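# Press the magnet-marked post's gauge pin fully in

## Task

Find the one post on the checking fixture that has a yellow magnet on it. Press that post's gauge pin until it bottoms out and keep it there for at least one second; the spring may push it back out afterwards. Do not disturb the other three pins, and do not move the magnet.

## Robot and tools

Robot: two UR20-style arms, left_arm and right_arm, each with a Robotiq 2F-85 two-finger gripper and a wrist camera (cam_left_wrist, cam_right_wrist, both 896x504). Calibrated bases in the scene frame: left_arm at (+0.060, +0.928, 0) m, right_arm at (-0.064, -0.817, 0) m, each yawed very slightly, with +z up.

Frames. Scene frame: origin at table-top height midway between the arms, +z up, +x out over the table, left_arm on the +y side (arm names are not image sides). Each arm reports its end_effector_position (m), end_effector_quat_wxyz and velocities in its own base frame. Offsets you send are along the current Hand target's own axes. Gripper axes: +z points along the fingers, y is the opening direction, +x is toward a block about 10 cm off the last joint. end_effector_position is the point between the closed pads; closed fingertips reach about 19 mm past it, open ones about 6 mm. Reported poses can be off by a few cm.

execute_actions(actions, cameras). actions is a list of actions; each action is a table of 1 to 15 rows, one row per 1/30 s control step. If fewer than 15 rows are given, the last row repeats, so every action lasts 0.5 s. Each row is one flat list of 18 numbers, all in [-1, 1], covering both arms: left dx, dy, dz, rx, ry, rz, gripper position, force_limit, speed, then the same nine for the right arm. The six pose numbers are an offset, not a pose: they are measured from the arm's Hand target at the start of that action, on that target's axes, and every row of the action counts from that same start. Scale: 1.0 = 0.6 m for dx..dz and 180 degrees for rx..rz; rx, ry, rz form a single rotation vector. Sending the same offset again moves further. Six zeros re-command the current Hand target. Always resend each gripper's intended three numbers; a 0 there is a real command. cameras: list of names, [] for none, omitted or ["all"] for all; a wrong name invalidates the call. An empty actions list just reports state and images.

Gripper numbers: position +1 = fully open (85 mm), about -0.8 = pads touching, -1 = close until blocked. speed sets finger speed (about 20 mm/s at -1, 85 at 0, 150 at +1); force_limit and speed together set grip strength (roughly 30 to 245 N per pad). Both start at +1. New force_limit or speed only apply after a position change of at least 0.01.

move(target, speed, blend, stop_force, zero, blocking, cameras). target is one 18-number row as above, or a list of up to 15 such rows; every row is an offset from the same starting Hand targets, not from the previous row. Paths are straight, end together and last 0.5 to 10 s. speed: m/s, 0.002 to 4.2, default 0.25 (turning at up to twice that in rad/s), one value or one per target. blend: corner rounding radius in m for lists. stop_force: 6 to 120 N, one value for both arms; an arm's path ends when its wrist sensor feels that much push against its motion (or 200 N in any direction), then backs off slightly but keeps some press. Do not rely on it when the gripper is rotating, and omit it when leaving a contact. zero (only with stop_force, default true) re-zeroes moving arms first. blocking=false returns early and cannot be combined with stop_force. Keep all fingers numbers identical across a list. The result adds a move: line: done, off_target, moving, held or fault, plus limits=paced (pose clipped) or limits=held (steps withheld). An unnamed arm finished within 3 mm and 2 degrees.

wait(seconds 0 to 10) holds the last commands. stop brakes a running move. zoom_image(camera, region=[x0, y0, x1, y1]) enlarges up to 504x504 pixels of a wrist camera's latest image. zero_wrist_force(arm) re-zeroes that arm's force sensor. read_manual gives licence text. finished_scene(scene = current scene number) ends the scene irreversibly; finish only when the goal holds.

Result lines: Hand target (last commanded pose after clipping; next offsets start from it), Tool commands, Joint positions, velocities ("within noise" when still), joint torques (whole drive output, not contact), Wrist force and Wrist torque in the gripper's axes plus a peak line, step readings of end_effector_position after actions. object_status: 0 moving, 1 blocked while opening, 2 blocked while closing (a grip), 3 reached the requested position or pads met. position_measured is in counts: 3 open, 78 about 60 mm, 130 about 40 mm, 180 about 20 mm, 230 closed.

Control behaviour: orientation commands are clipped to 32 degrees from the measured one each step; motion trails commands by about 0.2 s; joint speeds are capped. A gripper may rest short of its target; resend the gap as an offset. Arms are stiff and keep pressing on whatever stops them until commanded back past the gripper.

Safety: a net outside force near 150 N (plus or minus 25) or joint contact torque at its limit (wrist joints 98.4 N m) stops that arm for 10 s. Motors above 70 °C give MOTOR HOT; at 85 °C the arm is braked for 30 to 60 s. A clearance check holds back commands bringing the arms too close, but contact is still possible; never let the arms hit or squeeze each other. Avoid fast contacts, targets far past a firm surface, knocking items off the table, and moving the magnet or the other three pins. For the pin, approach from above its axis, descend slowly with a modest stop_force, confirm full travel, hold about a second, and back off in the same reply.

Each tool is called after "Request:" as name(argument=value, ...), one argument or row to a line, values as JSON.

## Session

Request:
execute_actions(
  actions=[],
)

Scene clock: 0.00 s.
left_arm: end_effector_position=(+1.6020, +0.5513, +0.3701) position_measured=3 object_status=3 end_effector_quat_wxyz=(-0.049, +0.940, +0.190, +0.279) | right_arm: end_effector_position=(+0.4481, +0.4679, +0.3319) position_measured=3 object_status=3 end_effector_quat_wxyz=(-0.272, +0.502, +0.649, +0.503)
Joint positions: left_arm=[0.193 -0.686 0.985 -2.439 -1.472 -3.319] | right_arm=[4.007 -1.969 -2.772 1.193 2.076 2.519]
Joint velocities: within noise
Joint torques (N m): no reading
Motor temperatures (°C): left_arm=[24 35 26 38 34 34] | right_arm=[28 35 36 37 34 38]
Wrist force (N): no reading
Wrist torque (N m): no reading
Wrist force, peak (N): no reading
Hand target: left_arm +1.6020, +0.5513, +0.3701; -0.049, +0.940, +0.190, +0.279 | right_arm +0.4481, +0.4679, +0.3319; -0.272, +0.502, +0.649, +0.503
Tool commands: left_gripper/position=+1.0 left_gripper/force_limit=+1.0 left_gripper/speed=+1.0 right_gripper/position=+1.0 right_gripper/force_limit=+1.0 right_gripper/speed=+1.0
camera_calibration:
cam_left_wrist: T_world_to_cam=[[0.280319, -0.958405, -0.0536817, 0.116011], [-0.933413, -0.259108, -0.248199, 1.75322], [0.223966, 0.119682, -0.967221, 0.0591923], [0, 0, 0, 1]] pos_world=[1.5907, 0.558373, 0.498626]
cam_right_wrist: T_world_to_cam=[[0.956613, -0.13676, 0.257272, -0.433465], [0.120637, -0.61784, -0.776995, 0.502422], [0.265214, 0.774319, -0.574535, -0.162484], [0, 0, 0, 1]] pos_world=[0.39714, 0.37695, 0.408545]

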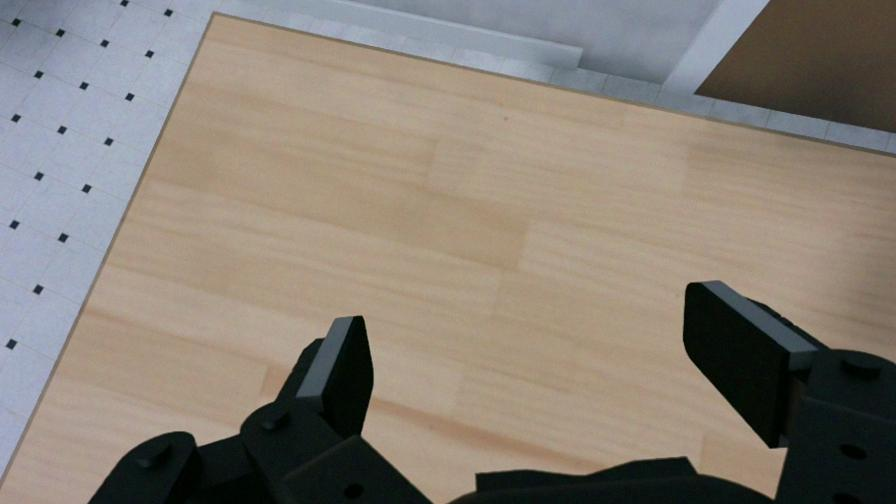

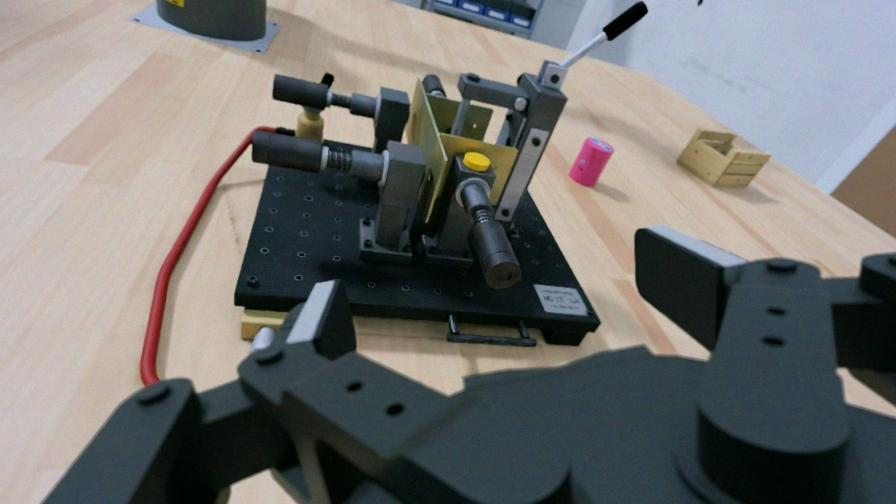

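Request:
move(
  target=[0,0,0,0,0,0,1,1,1,-0.237,0.077,0.349,0.119,-0.369,0.058,-1,-1,0],
  speed=0.4,
  cameras=["cam_right_wrist"],
)

Scene clock: 3.77 s.
left_arm: end_effector_position=(+1.6020, +0.5513, +0.3701) position_measured=3 object_status=3 end_effector_quat_wxyz=(-0.049, +0.940, +0.190, +0.279) | right_arm: end_effector_position=(+0.5721, +0.6074, +0.1548) position_measured=232 object_status=3 end_effector_quat_wxyz=(+0.000, +0.691, +0.723, +0.000)
Joint positions: left_arm=[0.193 -0.686 0.985 -2.439 -1.472 -3.319] | right_arm=[4.2 -1.817 -2.247 -0.648 1.571 2.584]
Joint velocities: within noise
Joint torques (N m): left_arm=[1.52 -276.25 -105.9 -11.38 2.27 0.03] | right_arm=[24.65 96.07 86.6 3.29 -4.48 5.52]
Motor temperatures (°C): left_arm=[24 35 26 38 34 34] | right_arm=[28 35 36 37 34 38]
Wrist force (N): left_arm=[0.4 0.2 0.0] | right_arm=[-1.5 2.2 1.2]
Wrist torque (N m): left_arm=[0.04 -0.06 0.00] | right_arm=[1.28 0.49 -0.63]
Wrist force, peak (N): left_arm=[0.7 -0.5 -0.3] | right_arm=[0.7 3.6 2.3]
Hand target: left_arm +1.6020, +0.5513, +0.3701; -0.049, +0.940, +0.190, +0.279 | right_arm +0.5721, +0.6075, +0.1548; +0.000, +0.691, +0.723, +0.000
Off the commanded pose: left_arm 0.000 m, 0 deg | right_arm 0.000 m, 0 deg.
move: done
camera_calibration:
cam_right_wrist: T_world_to_cam=[[0.990357, -0.119233, 0.0705399, -0.488462], [-0.1345, -0.949541, 0.28334, 0.619411], [0.0331971, -0.290096, -0.956422, 0.433284], [0, 0, 0, 1]] pos_world=[0.552678, 0.655609, 0.273355]
Images, in order (width x height): cam_right_wrist 896x504.

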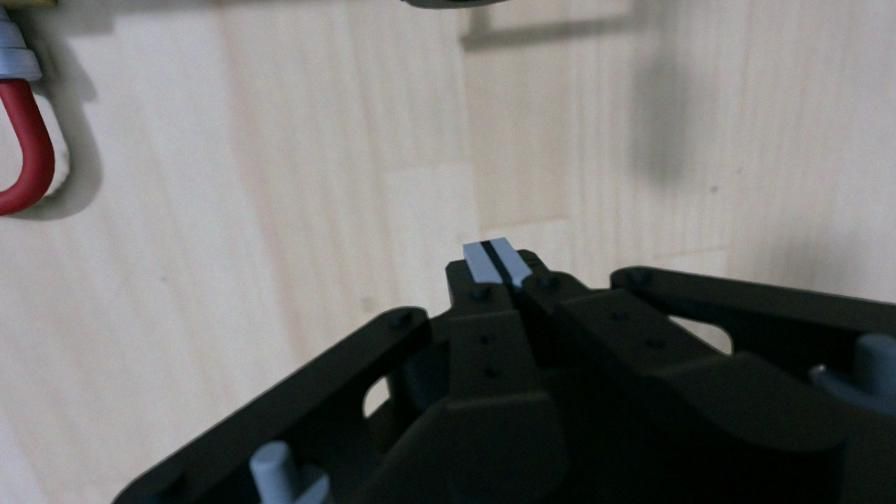

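Request:
move(
  target=[0,0,0,0,0,0,1,1,1,0.075,-0.005,0,0,0,0,-1,-1,0],
  speed=0.2,
  cameras=["cam_right_wrist"],
)

Scene clock: 4.90 s.
left_arm: end_effector_position=(+1.6020, +0.5513, +0.3701) position_measured=3 object_status=3 end_effector_quat_wxyz=(-0.049, +0.940, +0.190, +0.279) | right_arm: end_effector_position=(+0.5671, +0.6521, +0.1548) position_measured=232 object_status=3 end_effector_quat_wxyz=(+0.000, +0.691, +0.723, +0.000)
Joint positions: left_arm=[0.193 -0.686 0.985 -2.439 -1.472 -3.319] | right_arm=[4.231 -1.845 -2.206 -0.661 1.571 2.615]
Joint velocities: within noise
Joint torques (N m): left_arm=[6.7 -280.3 -104.14 -11.64 1.71 0.08] | right_arm=[16.54 94.73 90.6 4.82 -2.93 4.69]
Motor temperatures (°C): left_arm=[24 35 26 38 34 34] | right_arm=[28 35 36 37 34 38]
Wrist force (N): left_arm=[0.2 -0.2 0.0] | right_arm=[-1.2 2.2 0.4]
Wrist torque (N m): left_arm=[-0.01 -0.02 -0.01] | right_arm=[1.34 0.45 -0.70]
Wrist force, peak (N): left_arm=[0.7 -0.2 -0.2] | right_arm=[-2.9 2.6 1.0]
Hand target: left_arm +1.6020, +0.5513, +0.3701; -0.049, +0.940, +0.190, +0.279 | right_arm +0.5671, +0.6523, +0.1548; +0.000, +0.691, +0.723, +0.000
Off the commanded pose: left_arm 0.000 m, 0 deg | right_arm 0.000 m, 0 deg.
move: done
camera_calibration:
cam_right_wrist: T_world_to_cam=[[0.990359, -0.11926, 0.070478, -0.478145], [-0.134515, -0.949473, 0.283562, 0.661082], [0.0330994, -0.290308, -0.956361, 0.446604], [0, 0, 0, 1]] pos_world=[0.547678, 0.700309, 0.273355]
Images, in order (width x height): cam_right_wrist 896x504.

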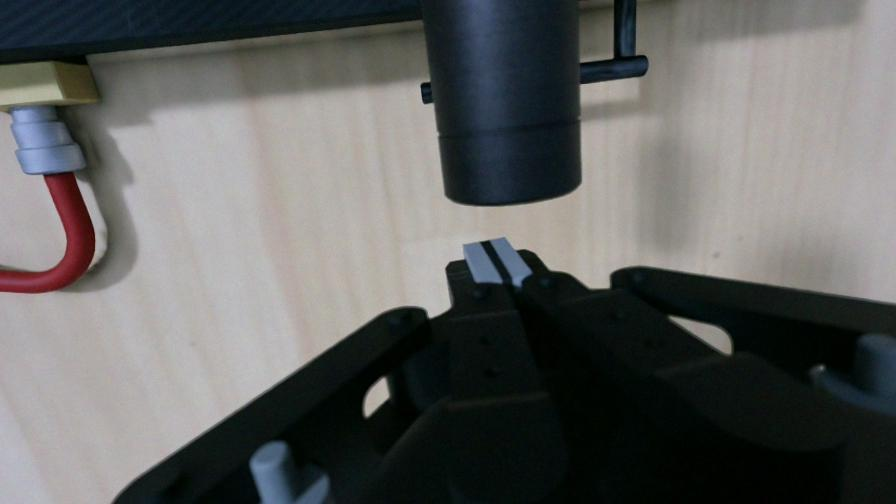

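Request:
move(
  target=[0,0,0,0,0,0,1,1,1,0,0.0083,0,0,0,0,-1,-1,0],
  speed=0.2,
  cameras=[],
)

Request:
move(
  target=[0,0,0,0,0,0,1,1,1,0.12,0,0,0,0,0,-1,-1,0],
  speed=0.009,
  stop_force=55,
  cameras=["cam_right_wrist"],
)

Scene clock: 5.97 s.
left_arm: end_effector_position=(+1.6020, +0.5513, +0.3701) position_measured=3 object_status=3 end_effector_quat_wxyz=(-0.049, +0.940, +0.190, +0.279) | right_arm: end_effector_position=(+0.5720, +0.6525, +0.1548) position_measured=232 object_status=3 end_effector_quat_wxyz=(+0.000, +0.691, +0.723, +0.000)
Joint positions: left_arm=[0.193 -0.686 0.985 -2.439 -1.472 -3.319] | right_arm=[4.226 -1.848 -2.201 -0.663 1.571 2.611]
Joint velocities: within noise
Joint torques (N m): left_arm=[0.68 -282.71 -108.78 -11.8 2.82 0.48] | right_arm=[-20.84 93.44 90.17 4.18 -4.19 -6.58]
Motor temperatures (°C): left_arm=[24 35 26 38 34 34] | right_arm=[28 35 36 37 34 38]
Wrist force (N): left_arm=[0.4 -0.3 -0.3] | right_arm=[-1.0 2.7 0.7]
Wrist torque (N m): left_arm=[-0.04 -0.06 0.00] | right_arm=[1.41 0.39 -0.69]
Wrist force, peak (N): left_arm=[0.7 -0.2 -0.3] | right_arm=[-1.1 2.7 0.7]
Hand target: left_arm +1.6020, +0.5513, +0.3701; -0.049, +0.940, +0.190, +0.279 | right_arm +0.5721, +0.6525, +0.1548; +0.000, +0.691, +0.723, +0.000
Off the commanded pose: left_arm 0.000 m, 0 deg | right_arm 0.000 m, 0 deg.
move: done
No camera images: "cameras" was empty.

Scene clock: 11.00 s.
left_arm: end_effector_position=(+1.6020, +0.5513, +0.3701) position_measured=3 object_status=3 end_effector_quat_wxyz=(-0.049, +0.940, +0.190, +0.279) | right_arm: end_effector_position=(+0.5704, +0.6894, +0.1548) position_measured=232 object_status=3 end_effector_quat_wxyz=(+0.000, +0.691, +0.723, +0.000)
Joint positions: left_arm=[0.193 -0.686 0.985 -2.439 -1.472 -3.319] | right_arm=[4.248 -1.872 -2.163 -0.677 1.571 2.632]
Joint velocities: within noise
Joint torques (N m): left_arm=[6.06 -285.4 -110.37 -11.29 3.22 1.5] | right_arm=[18.2 137.77 90.21 25.36 14.38 -7.91]
Motor temperatures (°C): left_arm=[24 35 26 38 34 34] | right_arm=[28 35 36 37 34 38]
Wrist force (N): left_arm=[0.5 0.0 -0.2] | right_arm=[-57.0 4.9 -18.7]
Wrist torque (N m): left_arm=[0.01 -0.08 0.00] | right_arm=[1.24 2.01 -0.10]
Wrist force, peak (N): left_arm=[0.7 -0.3 -0.3] | right_arm=[-79.1 -2.1 -35.0]
Hand target: left_arm +1.6020, +0.5513, +0.3701; -0.049, +0.940, +0.190, +0.279 | right_arm +0.5704, +0.6893, +0.1548; +0.000, +0.691, +0.723, +0.000 (not the last commanded pose)
Off the commanded pose: left_arm 0.000 m, 0 deg | right_arm 0.035 m, 0 deg.
move: contact (right_arm)
camera_calibration:
cam_right_wrist: T_world_to_cam=[[0.990345, -0.119331, 0.0705455, -0.476922], [-0.134614, -0.949372, 0.283853, 0.696841], [0.0331014, -0.290609, -0.956269, 0.45752], [0, 0, 0, 1]] pos_world=[0.550978, 0.737609, 0.273357]
Images, in order (width x height): cam_right_wrist 896x504.

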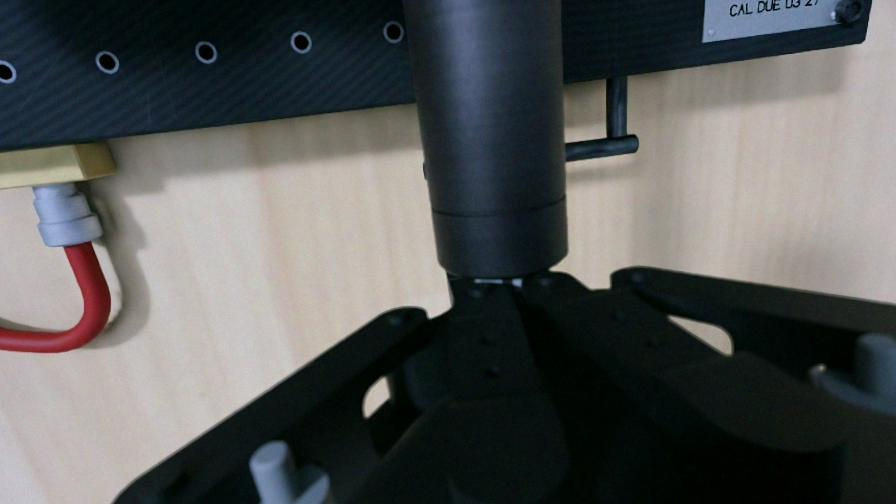

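Request:
move(
  target=[0,0,0,0,0,0,1,1,1,0.015,0,0,0,0,0,-1,-1,0],
  speed=0.004,
  stop_force=20,
  cameras=[],
)

Request:
wait(
  seconds=1.2,
  cameras=[],
)

Scene clock: 12.00 s.
left_arm: end_effector_position=(+1.6020, +0.5513, +0.3701) position_measured=3 object_status=3 end_effector_quat_wxyz=(-0.049, +0.940, +0.190, +0.279) | right_arm: end_effector_position=(+0.5704, +0.6896, +0.1548) position_measured=232 object_status=3 end_effector_quat_wxyz=(+0.000, +0.691, +0.723, +0.000)
Joint positions: left_arm=[0.193 -0.686 0.985 -2.439 -1.472 -3.319] | right_arm=[4.248 -1.872 -2.163 -0.677 1.571 2.632]
Joint velocities: within noise
Joint torques (N m): left_arm=[1.63 -286.04 -115.42 -11.22 4.28 1.9] | right_arm=[44.57 118.54 103.42 32.46 14.27 0.28]
Motor temperatures (°C): left_arm=[24 35 26 38 34 34] | right_arm=[28 35 36 37 34 38]
Wrist force (N): left_arm=[0.3 0.0 -0.1] | right_arm=[-84.3 -0.1 -33.9]
Wrist torque (N m): left_arm=[0.01 -0.04 0.00] | right_arm=[0.99 2.79 0.09]
Wrist force, peak (N): left_arm=[0.4 -0.5 -0.2] | right_arm=[-87.1 -1.3 -31.9]
Hand target: left_arm +1.6020, +0.5513, +0.3701; -0.049, +0.940, +0.190, +0.279 | right_arm +0.5704, +0.6895, +0.1548; +0.000, +0.691, +0.723, +0.000 (not the last commanded pose)
Off the commanded pose: left_arm 0.000 m, 0 deg | right_arm 0.009 m, 0 deg.
move: contact (right_arm)
No camera images: "cameras" was empty.

Scene clock: 13.20 s.
left_arm: end_effector_position=(+1.6020, +0.5513, +0.3701) position_measured=3 object_status=3 end_effector_quat_wxyz=(-0.049, +0.940, +0.190, +0.279) | right_arm: end_effector_position=(+0.5704, +0.6895, +0.1548) position_measured=232 object_status=3 end_effector_quat_wxyz=(+0.000, +0.691, +0.723, +0.000)
Joint positions: left_arm=[0.193 -0.686 0.985 -2.439 -1.472 -3.319] | right_arm=[4.248 -1.872 -2.163 -0.677 1.571 2.632]
Joint velocities: within noise
Joint torques (N m): left_arm=[9.63 -289.36 -113.92 -11.52 4.24 2.69] | right_arm=[36.17 121.17 103.37 27.95 14.1 -7.27]
Motor temperatures (°C): left_arm=[24 35 26 38 34 34] | right_arm=[28 35 36 37 34 38]
Wrist force (N): left_arm=[0.3 -0.3 -0.2] | right_arm=[-81.1 1.7 -34.3]
Wrist torque (N m): left_arm=[-0.04 -0.04 0.00] | right_arm=[1.06 2.76 0.09]
Wrist force, peak (N): left_arm=[0.7 -0.1 0.1] | right_arm=[-84.6 -0.2 -36.7]
Hand target: left_arm +1.6020, +0.5513, +0.3701; -0.049, +0.940, +0.190, +0.279 | right_arm +0.5704, +0.6895, +0.1548; +0.000, +0.691, +0.723, +0.000 (not the last commanded pose)
Tool commands: left_gripper/position=+1.0 left_gripper/force_limit=+1.0 left_gripper/speed=+1.0 right_gripper/position=-1.0 right_gripper/force_limit=-1.0 right_gripper/speed=+0.0
Off the commanded pose: left_arm 0.000 m, 0 deg | right_arm 0.009 m, 0 deg.
wait: 1.20 s; at rest by 0.17 s
No camera images: "cameras" was empty.

Request:
move(
  target=[0,0,0,0,0,0,1,1,1,-0.1,0,0,0,0,0,-1,-1,0],
  speed=0.08,
  cameras=[],
)

Request:
finished_scene(
  scene=2,
)

Scene clock: 14.60 s.
left_arm: end_effector_position=(+1.6020, +0.5513, +0.3701) position_measured=3 object_status=3 end_effector_quat_wxyz=(-0.049, +0.940, +0.190, +0.279) | right_arm: end_effector_position=(+0.5731, +0.6298, +0.1548) position_measured=232 object_status=3 end_effector_quat_wxyz=(+0.000, +0.691, +0.723, +0.000)
Joint positions: left_arm=[0.193 -0.686 0.985 -2.439 -1.472 -3.319] | right_arm=[4.212 -1.833 -2.223 -0.656 1.571 2.597]
Joint velocities: within noise
Joint torques (N m): left_arm=[7.58 -287.22 -114.53 -10.95 5.71 1.74] | right_arm=[-18.5 140.93 54.19 15.69 -2.88 -6.33]
Motor temperatures (°C): left_arm=[24 35 26 38 34 34] | right_arm=[28 35 36 37 34 38]
Wrist force (N): left_arm=[0.0 0.1 0.0] | right_arm=[0.6 1.8 2.8]
Wrist torque (N m): left_arm=[0.03 0.01 0.00] | right_arm=[1.22 0.12 -0.66]
Wrist force, peak (N): left_arm=[0.5 -0.4 -0.1] | right_arm=[-81.3 1.6 -33.9]
Hand target: left_arm +1.6020, +0.5513, +0.3701; -0.049, +0.940, +0.190, +0.279 | right_arm +0.5731, +0.6296, +0.1548; +0.000, +0.691, +0.723, +0.000
Off the commanded pose: left_arm 0.000 m, 0 deg | right_arm 0.000 m, 0 deg.
move: done
No camera images: "cameras" was empty.

The scene is finished: the task was done.


## Next scene

The same job, from a new start.

Request:
execute_actions(
  actions=[],
)

Scene clock: 0.00 s.
left_arm: end_effector_position=(+0.3071, -0.4220, +0.1602) position_measured=3 object_status=3 end_effector_quat_wxyz=(+0.066, +0.956, -0.074, +0.275) | right_arm: end_effector_position=(+0.4900, -0.3027, +0.2369) position_measured=3 object_status=3 end_effector_quat_wxyz=(+0.548, -0.467, -0.511, -0.471)
Joint positions: left_arm=[-1.763 -1.739 2.857 -2.766 -1.003 1.555] | right_arm=[2.511 -2.074 -2.06 -2.212 2.389 -0.015]
Joint velocities: within noise
Joint torques (N m): no reading
Motor temperatures (°C): left_arm=[24 35 26 38 34 33] | right_arm=[28 35 35 36 33 38]
Wrist force (N): no reading
Wrist torque (N m): no reading
Wrist force, peak (N): no reading
Hand target: left_arm +0.3071, -0.4220, +0.1602; +0.066, +0.956, -0.074, +0.275 | right_arm +0.4900, -0.3027, +0.2369; +0.548, -0.467, -0.511, -0.471
Tool commands: left_gripper/position=+1.0 left_gripper/force_limit=+1.0 left_gripper/speed=+1.0 right_gripper/position=+1.0 right_gripper/force_limit=+1.0 right_gripper/speed=+1.0
camera_calibration:
cam_left_wrist: T_world_to_cam=[[-0.285835, -0.958093, 0.0188626, -0.30276], [-0.929607, 0.27245, -0.248197, 0.463413], [0.232657, -0.0884782, -0.968526, 0.172428], [0, 0, 0, 1]] pos_world=[0.304136, -0.401073, 0.28773]
cam_right_wrist: T_world_to_cam=[[0.978979, 0.0562001, -0.196068, -0.399553], [-0.174505, -0.266853, -0.947807, 0.238768], [-0.105588, 0.962097, -0.251436, 0.530477], [0, 0, 0, 1]] pos_world=[0.488832, -0.424199, 0.281347]

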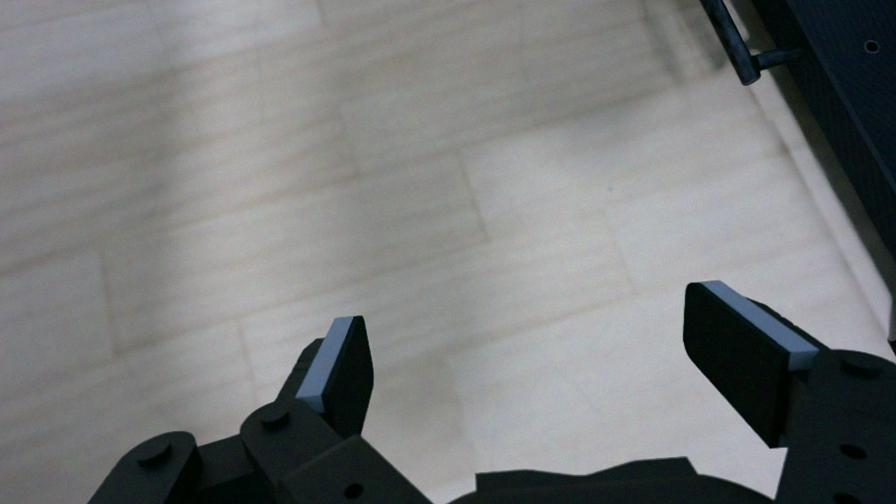

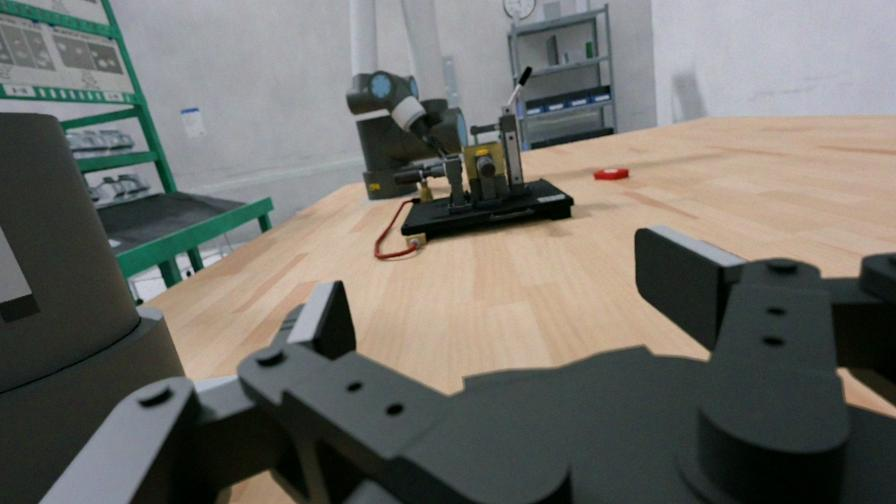

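Request:
zoom_image(
  camera="cam_right_wrist",
  region=[370, 50, 590, 260],
)

Scaled by 2.291 from the camera's 896x504 image, which has a finer 1280x720 frame.

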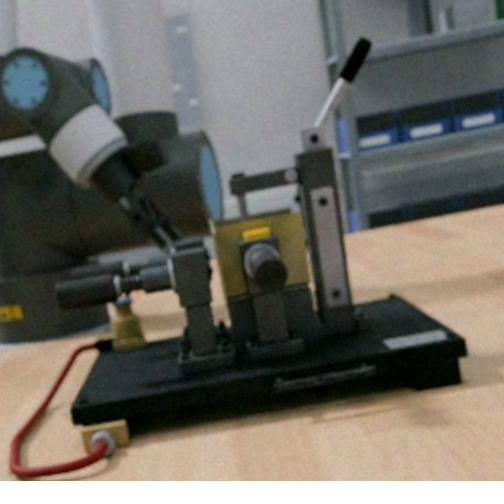

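Request:
move(
  target=[
    [0,0,0,0,0,0,1,1,1,0.247,0.425,0.377,-0.06,-0.08,0.02,-1,-1,0],
    [0,0,0,0,0,0,1,1,1,0.165,0.043,0.977,-0.125,-0.172,0.038,-1,-1,0],
  ],
  speed=0.4,
  blend=[0.1,0],
  cameras=["cam_right_wrist"],
)

Scene clock: 6.23 s.
left_arm: end_effector_position=(+0.3071, -0.4220, +0.1602) position_measured=3 object_status=3 end_effector_quat_wxyz=(+0.066, +0.956, -0.074, +0.275) | right_arm: end_effector_position=(+0.4485, +0.2780, +0.3600) position_measured=232 object_status=3 end_effector_quat_wxyz=(-0.319, +0.700, +0.509, +0.386)
Joint positions: left_arm=[-1.763 -1.739 2.857 -2.766 -1.003 1.555] | right_arm=[3.694 -1.57 -2.838 0.593 2.216 2.756]
Joint velocities: within noise
Joint torques (N m): left_arm=[8.43 -12.79 -62.1 -7.78 3.69 -0.93] | right_arm=[15.38 6.67 27.13 15.29 -2.09 5.17]
Motor temperatures (°C): left_arm=[24 35 26 38 34 33] | right_arm=[28 35 35 36 33 38]
Wrist force (N): left_arm=[0.0 -0.2 -0.2] | right_arm=[0.0 0.7 1.9]
Wrist torque (N m): left_arm=[-0.02 0.01 0.00] | right_arm=[0.36 0.14 -0.07]
Wrist force, peak (N): left_arm=[0.4 0.1 -0.4] | right_arm=[1.5 -1.1 4.3]
Hand target: left_arm +0.3071, -0.4220, +0.1602; +0.066, +0.956, -0.074, +0.275 | right_arm +0.4485, +0.2780, +0.3600; -0.319, +0.700, +0.509, +0.386
Off the commanded pose: left_arm 0.000 m, 0 deg | right_arm 0.000 m, 0 deg.
move: done
camera_calibration:
cam_right_wrist: T_world_to_cam=[[0.898287, -0.409818, -0.158526, -0.215245], [-0.404042, -0.628553, -0.664584, 0.604703], [0.172716, 0.661038, -0.730204, 0.129635], [0, 0, 0, 1]] pos_world=[0.415287, 0.206183, 0.462414]
Images, in order (width x height): cam_right_wrist 896x504.

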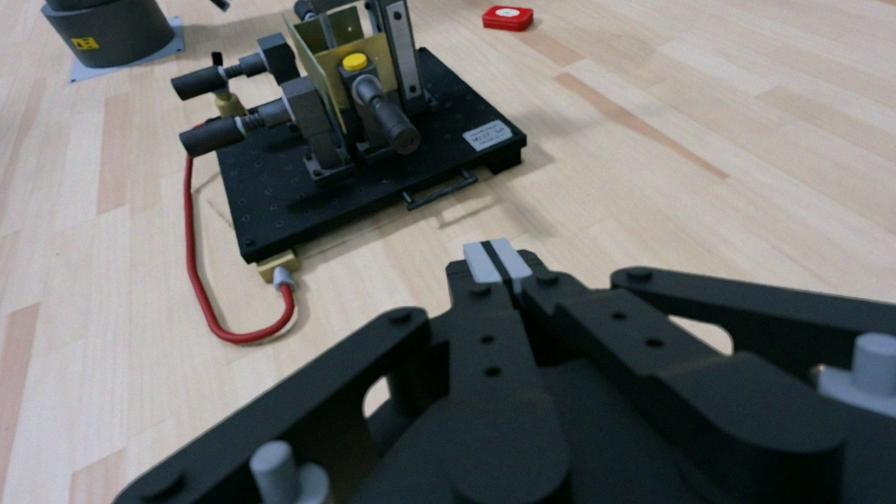

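Request:
move(
  target=[0,0,0,0,0,0,1,1,1,-0.0125,-0.018,0.666,0.033,-0.3336,-0.093,-1,-1,0],
  speed=0.4,
  cameras=["cam_right_wrist"],
)

Scene clock: 8.90 s.
left_arm: end_effector_position=(+0.3071, -0.4220, +0.1602) position_measured=3 object_status=3 end_effector_quat_wxyz=(+0.066, +0.956, -0.074, +0.275) | right_arm: end_effector_position=(+0.5234, +0.6129, +0.1551) position_measured=232 object_status=3 end_effector_quat_wxyz=(+0.000, +0.704, +0.710, +0.001)
Joint positions: left_arm=[-1.763 -1.739 2.857 -2.766 -1.003 1.555] | right_arm=[4.258 -1.79 -2.286 -0.636 1.57 2.68]
Joint velocities: within noise
Joint torques (N m): left_arm=[3.82 -13.34 -62.02 -6.69 4.09 -1.09] | right_arm=[23.26 89.03 82.37 4.89 -3.47 -7.86]
Motor temperatures (°C): left_arm=[24 35 26 38 34 33] | right_arm=[28 35 35 36 33 38]
Wrist force (N): left_arm=[0.0 0.0 -0.1] | right_arm=[-1.2 2.6 1.9]
Wrist torque (N m): left_arm=[0.01 0.00 0.00] | right_arm=[1.61 0.21 -0.41]
Wrist force, peak (N): left_arm=[0.0 -0.2 -0.4] | right_arm=[3.8 3.4 3.4]
Hand target: left_arm +0.3071, -0.4220, +0.1602; +0.066, +0.956, -0.074, +0.275 | right_arm +0.5234, +0.6130, +0.1550; +0.000, +0.704, +0.710, +0.000
Off the commanded pose: left_arm 0.000 m, 0 deg | right_arm 0.000 m, 0 deg.
move: done
camera_calibration:
cam_right_wrist: T_world_to_cam=[[0.985159, -0.155898, 0.0718129, -0.4145], [-0.17002, -0.943726, 0.28368, 0.632907], [0.0235465, -0.29168, -0.956226, 0.442713], [0, 0, 0, 1]] pos_world=[0.505531, 0.661801, 0.273557]
Images, in order (width x height): cam_right_wrist 896x504.

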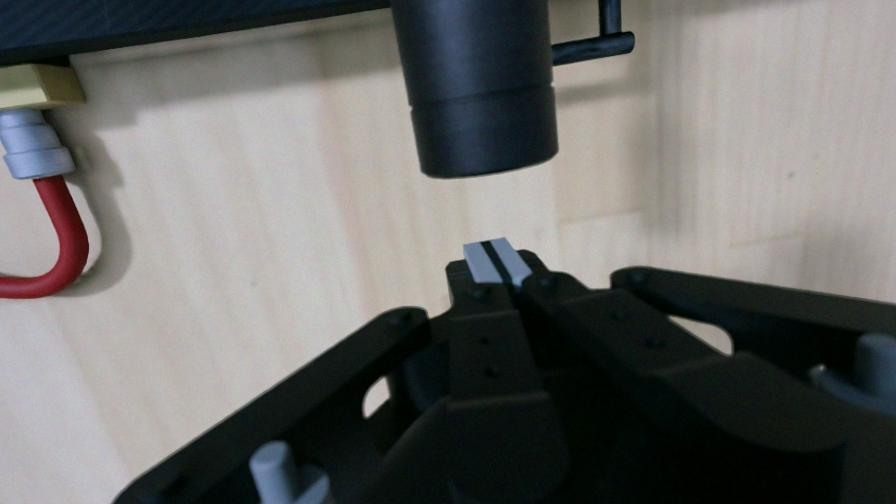

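Request:
move(
  target=[0,0,0,0,0,0,1,1,1,0.02,0,0,0,0,0,-1,-1,0],
  speed=0.1,
  cameras=[],
)

Request:
move(
  target=[0,0,0,0,0,0,1,1,1,0.12,0,0,0,0,0,-1,-1,0],
  speed=0.009,
  stop_force=55,
  cameras=["cam_right_wrist"],
)

Request:
wait(
  seconds=0.5,
  cameras=[],
)

Scene clock: 9.93 s.
left_arm: end_effector_position=(+0.3071, -0.4220, +0.1602) position_measured=3 object_status=3 end_effector_quat_wxyz=(+0.066, +0.956, -0.074, +0.275) | right_arm: end_effector_position=(+0.5233, +0.6248, +0.1550) position_measured=232 object_status=3 end_effector_quat_wxyz=(+0.000, +0.704, +0.710, +0.000)
Joint positions: left_arm=[-1.763 -1.739 2.857 -2.766 -1.003 1.555] | right_arm=[4.265 -1.799 -2.273 -0.64 1.57 2.686]
Joint velocities: within noise
Joint torques (N m): left_arm=[6.98 -8.48 -63.53 -7.01 4.46 -0.9] | right_arm=[23.17 82.66 79.37 5.89 -3.4 8.32]
Motor temperatures (°C): left_arm=[24 35 26 38 34 33] | right_arm=[28 35 35 36 33 38]
Wrist force (N): left_arm=[0.1 -0.2 -0.4] | right_arm=[-1.1 2.3 1.7]
Wrist torque (N m): left_arm=[-0.02 -0.02 0.00] | right_arm=[1.57 0.23 -0.38]
Wrist force, peak (N): left_arm=[-0.4 0.2 0.1] | right_arm=[-1.3 2.5 1.9]
Hand target: left_arm +0.3071, -0.4220, +0.1602; +0.066, +0.956, -0.074, +0.275 | right_arm +0.5233, +0.6250, +0.1550; +0.000, +0.704, +0.710, +0.000
Off the commanded pose: left_arm 0.000 m, 0 deg | right_arm 0.000 m, 0 deg.
move: done
No camera images: "cameras" was empty.

Scene clock: 14.87 s.
left_arm: end_effector_position=(+0.3071, -0.4220, +0.1602) position_measured=3 object_status=3 end_effector_quat_wxyz=(+0.066, +0.956, -0.074, +0.275) | right_arm: end_effector_position=(+0.5230, +0.6578, +0.1549) position_measured=232 object_status=3 end_effector_quat_wxyz=(+0.001, +0.704, +0.710, +0.000)
Joint positions: left_arm=[-1.763 -1.739 2.857 -2.766 -1.003 1.555] | right_arm=[4.283 -1.823 -2.239 -0.651 1.57 2.704]
Joint velocities: within noise
Joint torques (N m): left_arm=[14.2 -7.29 -67.68 -7.62 4.57 -0.78] | right_arm=[6.52 142.36 101.42 26.22 11.76 -7.71]
Motor temperatures (°C): left_arm=[24 35 26 38 34 33] | right_arm=[28 35 35 36 33 38]
Wrist force (N): left_arm=[0.0 0.0 -0.1] | right_arm=[-47.9 6.6 12.4]
Wrist torque (N m): left_arm=[0.00 0.00 0.00] | right_arm=[1.68 1.31 -0.40]
Wrist force, peak (N): left_arm=[0.2 -0.1 -0.5] | right_arm=[-76.0 4.1 -11.0]
Hand target: left_arm +0.3071, -0.4220, +0.1602; +0.066, +0.956, -0.074, +0.275 | right_arm +0.5230, +0.6578, +0.1549; +0.001, +0.704, +0.710, +0.000 (not the last commanded pose)
Off the commanded pose: left_arm 0.000 m, 0 deg | right_arm 0.039 m, 0 deg.
move: contact (right_arm)
camera_calibration:
cam_right_wrist: T_world_to_cam=[[0.985178, -0.155801, 0.0717608, -0.407239], [-0.169923, -0.94361, 0.284123, 0.675127], [0.0234477, -0.292106, -0.956099, 0.455972], [0, 0, 0, 1]] pos_world=[0.505231, 0.706801, 0.273359]
Images, in order (width x height): cam_right_wrist 896x504.

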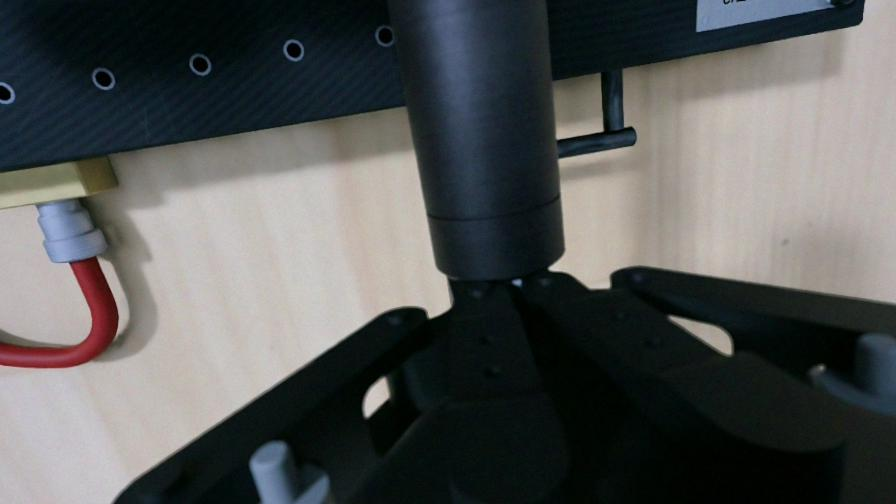

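Scene clock: 15.37 s.
left_arm: end_effector_position=(+0.3071, -0.4220, +0.1602) position_measured=3 object_status=3 end_effector_quat_wxyz=(+0.066, +0.956, -0.074, +0.275) | right_arm: end_effector_position=(+0.5230, +0.6578, +0.1549) position_measured=232 object_status=3 end_effector_quat_wxyz=(+0.001, +0.704, +0.710, +0.000)
Joint positions: left_arm=[-1.763 -1.739 2.857 -2.766 -1.003 1.555] | right_arm=[4.283 -1.823 -2.239 -0.651 1.57 2.704]
Joint velocities: within noise
Joint torques (N m): left_arm=[14.71 -4.9 -66.55 -7.08 3.92 0.07] | right_arm=[10.11 138.48 102.26 25.12 10.95 -7.57]
Motor temperatures (°C): left_arm=[24 35 26 38 34 33] | right_arm=[28 35 35 36 33 38]
Wrist force (N): left_arm=[-0.1 -0.1 -0.2] | right_arm=[-47.6 5.3 11.6]
Wrist torque (N m): left_arm=[-0.01 0.02 0.00] | right_arm=[1.66 1.32 -0.42]
Wrist force, peak (N): left_arm=[0.0 0.3 -0.3] | right_arm=[-48.1 6.2 11.8]
Hand target: left_arm +0.3071, -0.4220, +0.1602; +0.066, +0.956, -0.074, +0.275 | right_arm +0.5230, +0.6578, +0.1549; +0.001, +0.704, +0.710, +0.000 (not the last commanded pose)
Tool commands: left_gripper/position=+1.0 left_gripper/force_limit=+1.0 left_gripper/speed=+1.0 right_gripper/position=-1.0 right_gripper/force_limit=-1.0 right_gripper/speed=+0.0
Off the commanded pose: left_arm 0.000 m, 0 deg | right_arm 0.039 m, 0 deg.
wait: 0.50 s; at rest by 0.17 s
No camera images: "cameras" was empty.

Press gently once more and hold.

Request:
move(
  target=[0,0,0,0,0,0,1,1,1,0.015,0,0,0,0,0,-1,-1,0],
  speed=0.004,
  stop_force=20,
  cameras=[],
)

Request:
wait(
  seconds=1.2,
  cameras=[],
)

Request:
move(
  target=[0,0,0,0,0,0,1,1,1,-0.1,0,0,0,0,0,-1,-1,0],
  speed=0.08,
  cameras=[],
)

Scene clock: 16.27 s.
left_arm: end_effector_position=(+0.3071, -0.4220, +0.1602) position_measured=3 object_status=3 end_effector_quat_wxyz=(+0.066, +0.956, -0.074, +0.275) | right_arm: end_effector_position=(+0.5230, +0.6580, +0.1549) position_measured=232 object_status=3 end_effector_quat_wxyz=(+0.001, +0.704, +0.710, +0.000)
Joint positions: left_arm=[-1.763 -1.739 2.857 -2.766 -1.003 1.555] | right_arm=[4.283 -1.823 -2.238 -0.651 1.57 2.704]
Joint velocities: within noise
Joint torques (N m): left_arm=[12.16 -2.24 -67.86 -8.25 4.01 -1.08] | right_arm=[28.86 122.09 114.36 33.96 9.99 1.23]
Motor temperatures (°C): left_arm=[24 35 26 38 34 33] | right_arm=[28 35 35 36 33 38]
Wrist force (N): left_arm=[0.1 0.1 -0.1] | right_arm=[-74.8 -2.4 -9.5]
Wrist torque (N m): left_arm=[0.01 -0.02 0.00] | right_arm=[1.48 2.20 -0.56]
Wrist force, peak (N): left_arm=[0.0 0.2 -0.4] | right_arm=[-79.0 -4.1 -8.0]
Hand target: left_arm +0.3071, -0.4220, +0.1602; +0.066, +0.956, -0.074, +0.275 | right_arm +0.5230, +0.6579, +0.1549; +0.001, +0.704, +0.710, +0.000 (not the last commanded pose)
Off the commanded pose: left_arm 0.000 m, 0 deg | right_arm 0.009 m, 0 deg.
move: contact (right_arm)
No camera images: "cameras" was empty.

Scene clock: 17.47 s.
left_arm: end_effector_position=(+0.3071, -0.4220, +0.1602) position_measured=3 object_status=3 end_effector_quat_wxyz=(+0.066, +0.956, -0.074, +0.275) | right_arm: end_effector_position=(+0.5230, +0.6579, +0.1549) position_measured=232 object_status=3 end_effector_quat_wxyz=(+0.001, +0.704, +0.710, +0.000)
Joint positions: left_arm=[-1.763 -1.739 2.857 -2.766 -1.003 1.555] | right_arm=[4.283 -1.823 -2.238 -0.651 1.57 2.704]
Joint velocities: within noise
Joint torques (N m): left_arm=[10.47 -8 -68.61 -7.86 4.99 -0.32] | right_arm=[22.89 130.64 111.73 30.09 8.97 0.42]
Motor temperatures (°C): left_arm=[24 35 26 38 34 33] | right_arm=[28 35 35 36 33 38]
Wrist force (N): left_arm=[0.2 0.0 0.0] | right_arm=[-71.8 -0.8 -9.0]
Wrist torque (N m): left_arm=[0.01 -0.03 0.00] | right_arm=[1.53 2.14 -0.54]
Wrist force, peak (N): left_arm=[-0.3 0.3 -0.5] | right_arm=[-75.4 -2.4 -11.9]
Hand target: left_arm +0.3071, -0.4220, +0.1602; +0.066, +0.956, -0.074, +0.275 | right_arm +0.5230, +0.6579, +0.1549; +0.001, +0.704, +0.710, +0.000 (not the last commanded pose)
Tool commands: left_gripper/position=+1.0 left_gripper/force_limit=+1.0 left_gripper/speed=+1.0 right_gripper/position=-1.0 right_gripper/force_limit=-1.0 right_gripper/speed=+0.0
Off the commanded pose: left_arm 0.000 m, 0 deg | right_arm 0.009 m, 0 deg.
wait: 1.20 s; at rest by 0.17 s
No camera images: "cameras" was empty.

Scene clock: 18.63 s.
left_arm: end_effector_position=(+0.3071, -0.4220, +0.1602) position_measured=3 object_status=3 end_effector_quat_wxyz=(+0.066, +0.956, -0.074, +0.275) | right_arm: end_effector_position=(+0.5235, +0.5981, +0.1549) position_measured=232 object_status=3 end_effector_quat_wxyz=(+0.001, +0.704, +0.710, +0.000)
Joint positions: left_arm=[-1.763 -1.739 2.857 -2.766 -1.003 1.555] | right_arm=[4.25 -1.78 -2.3 -0.632 1.57 2.671]
Joint velocities: within noise
Joint torques (N m): left_arm=[12.95 -4.79 -68.08 -7.65 4.5 -0.88] | right_arm=[-28.79 128.67 58.25 15.73 -3.12 -8.16]
Motor temperatures (°C): left_arm=[24 35 26 38 34 33] | right_arm=[28 35 35 36 33 38]
Wrist force (N): left_arm=[0.1 -0.2 -0.2] | right_arm=[-1.5 2.0 1.7]
Wrist torque (N m): left_arm=[-0.03 -0.01 0.00] | right_arm=[1.48 0.21 -0.44]
Wrist force, peak (N): left_arm=[-0.4 0.0 0.2] | right_arm=[-71.4 -0.8 -8.6]
Hand target: left_arm +0.3071, -0.4220, +0.1602; +0.066, +0.956, -0.074, +0.275 | right_arm +0.5235, +0.5979, +0.1549; +0.001, +0.704, +0.710, +0.000
Off the commanded pose: left_arm 0.000 m, 0 deg | right_arm 0.000 m, 0 deg.
move: done
No camera images: "cameras" was empty.

Request:
finished_scene(
  scene=3,
)

The scene is finished: the task was done.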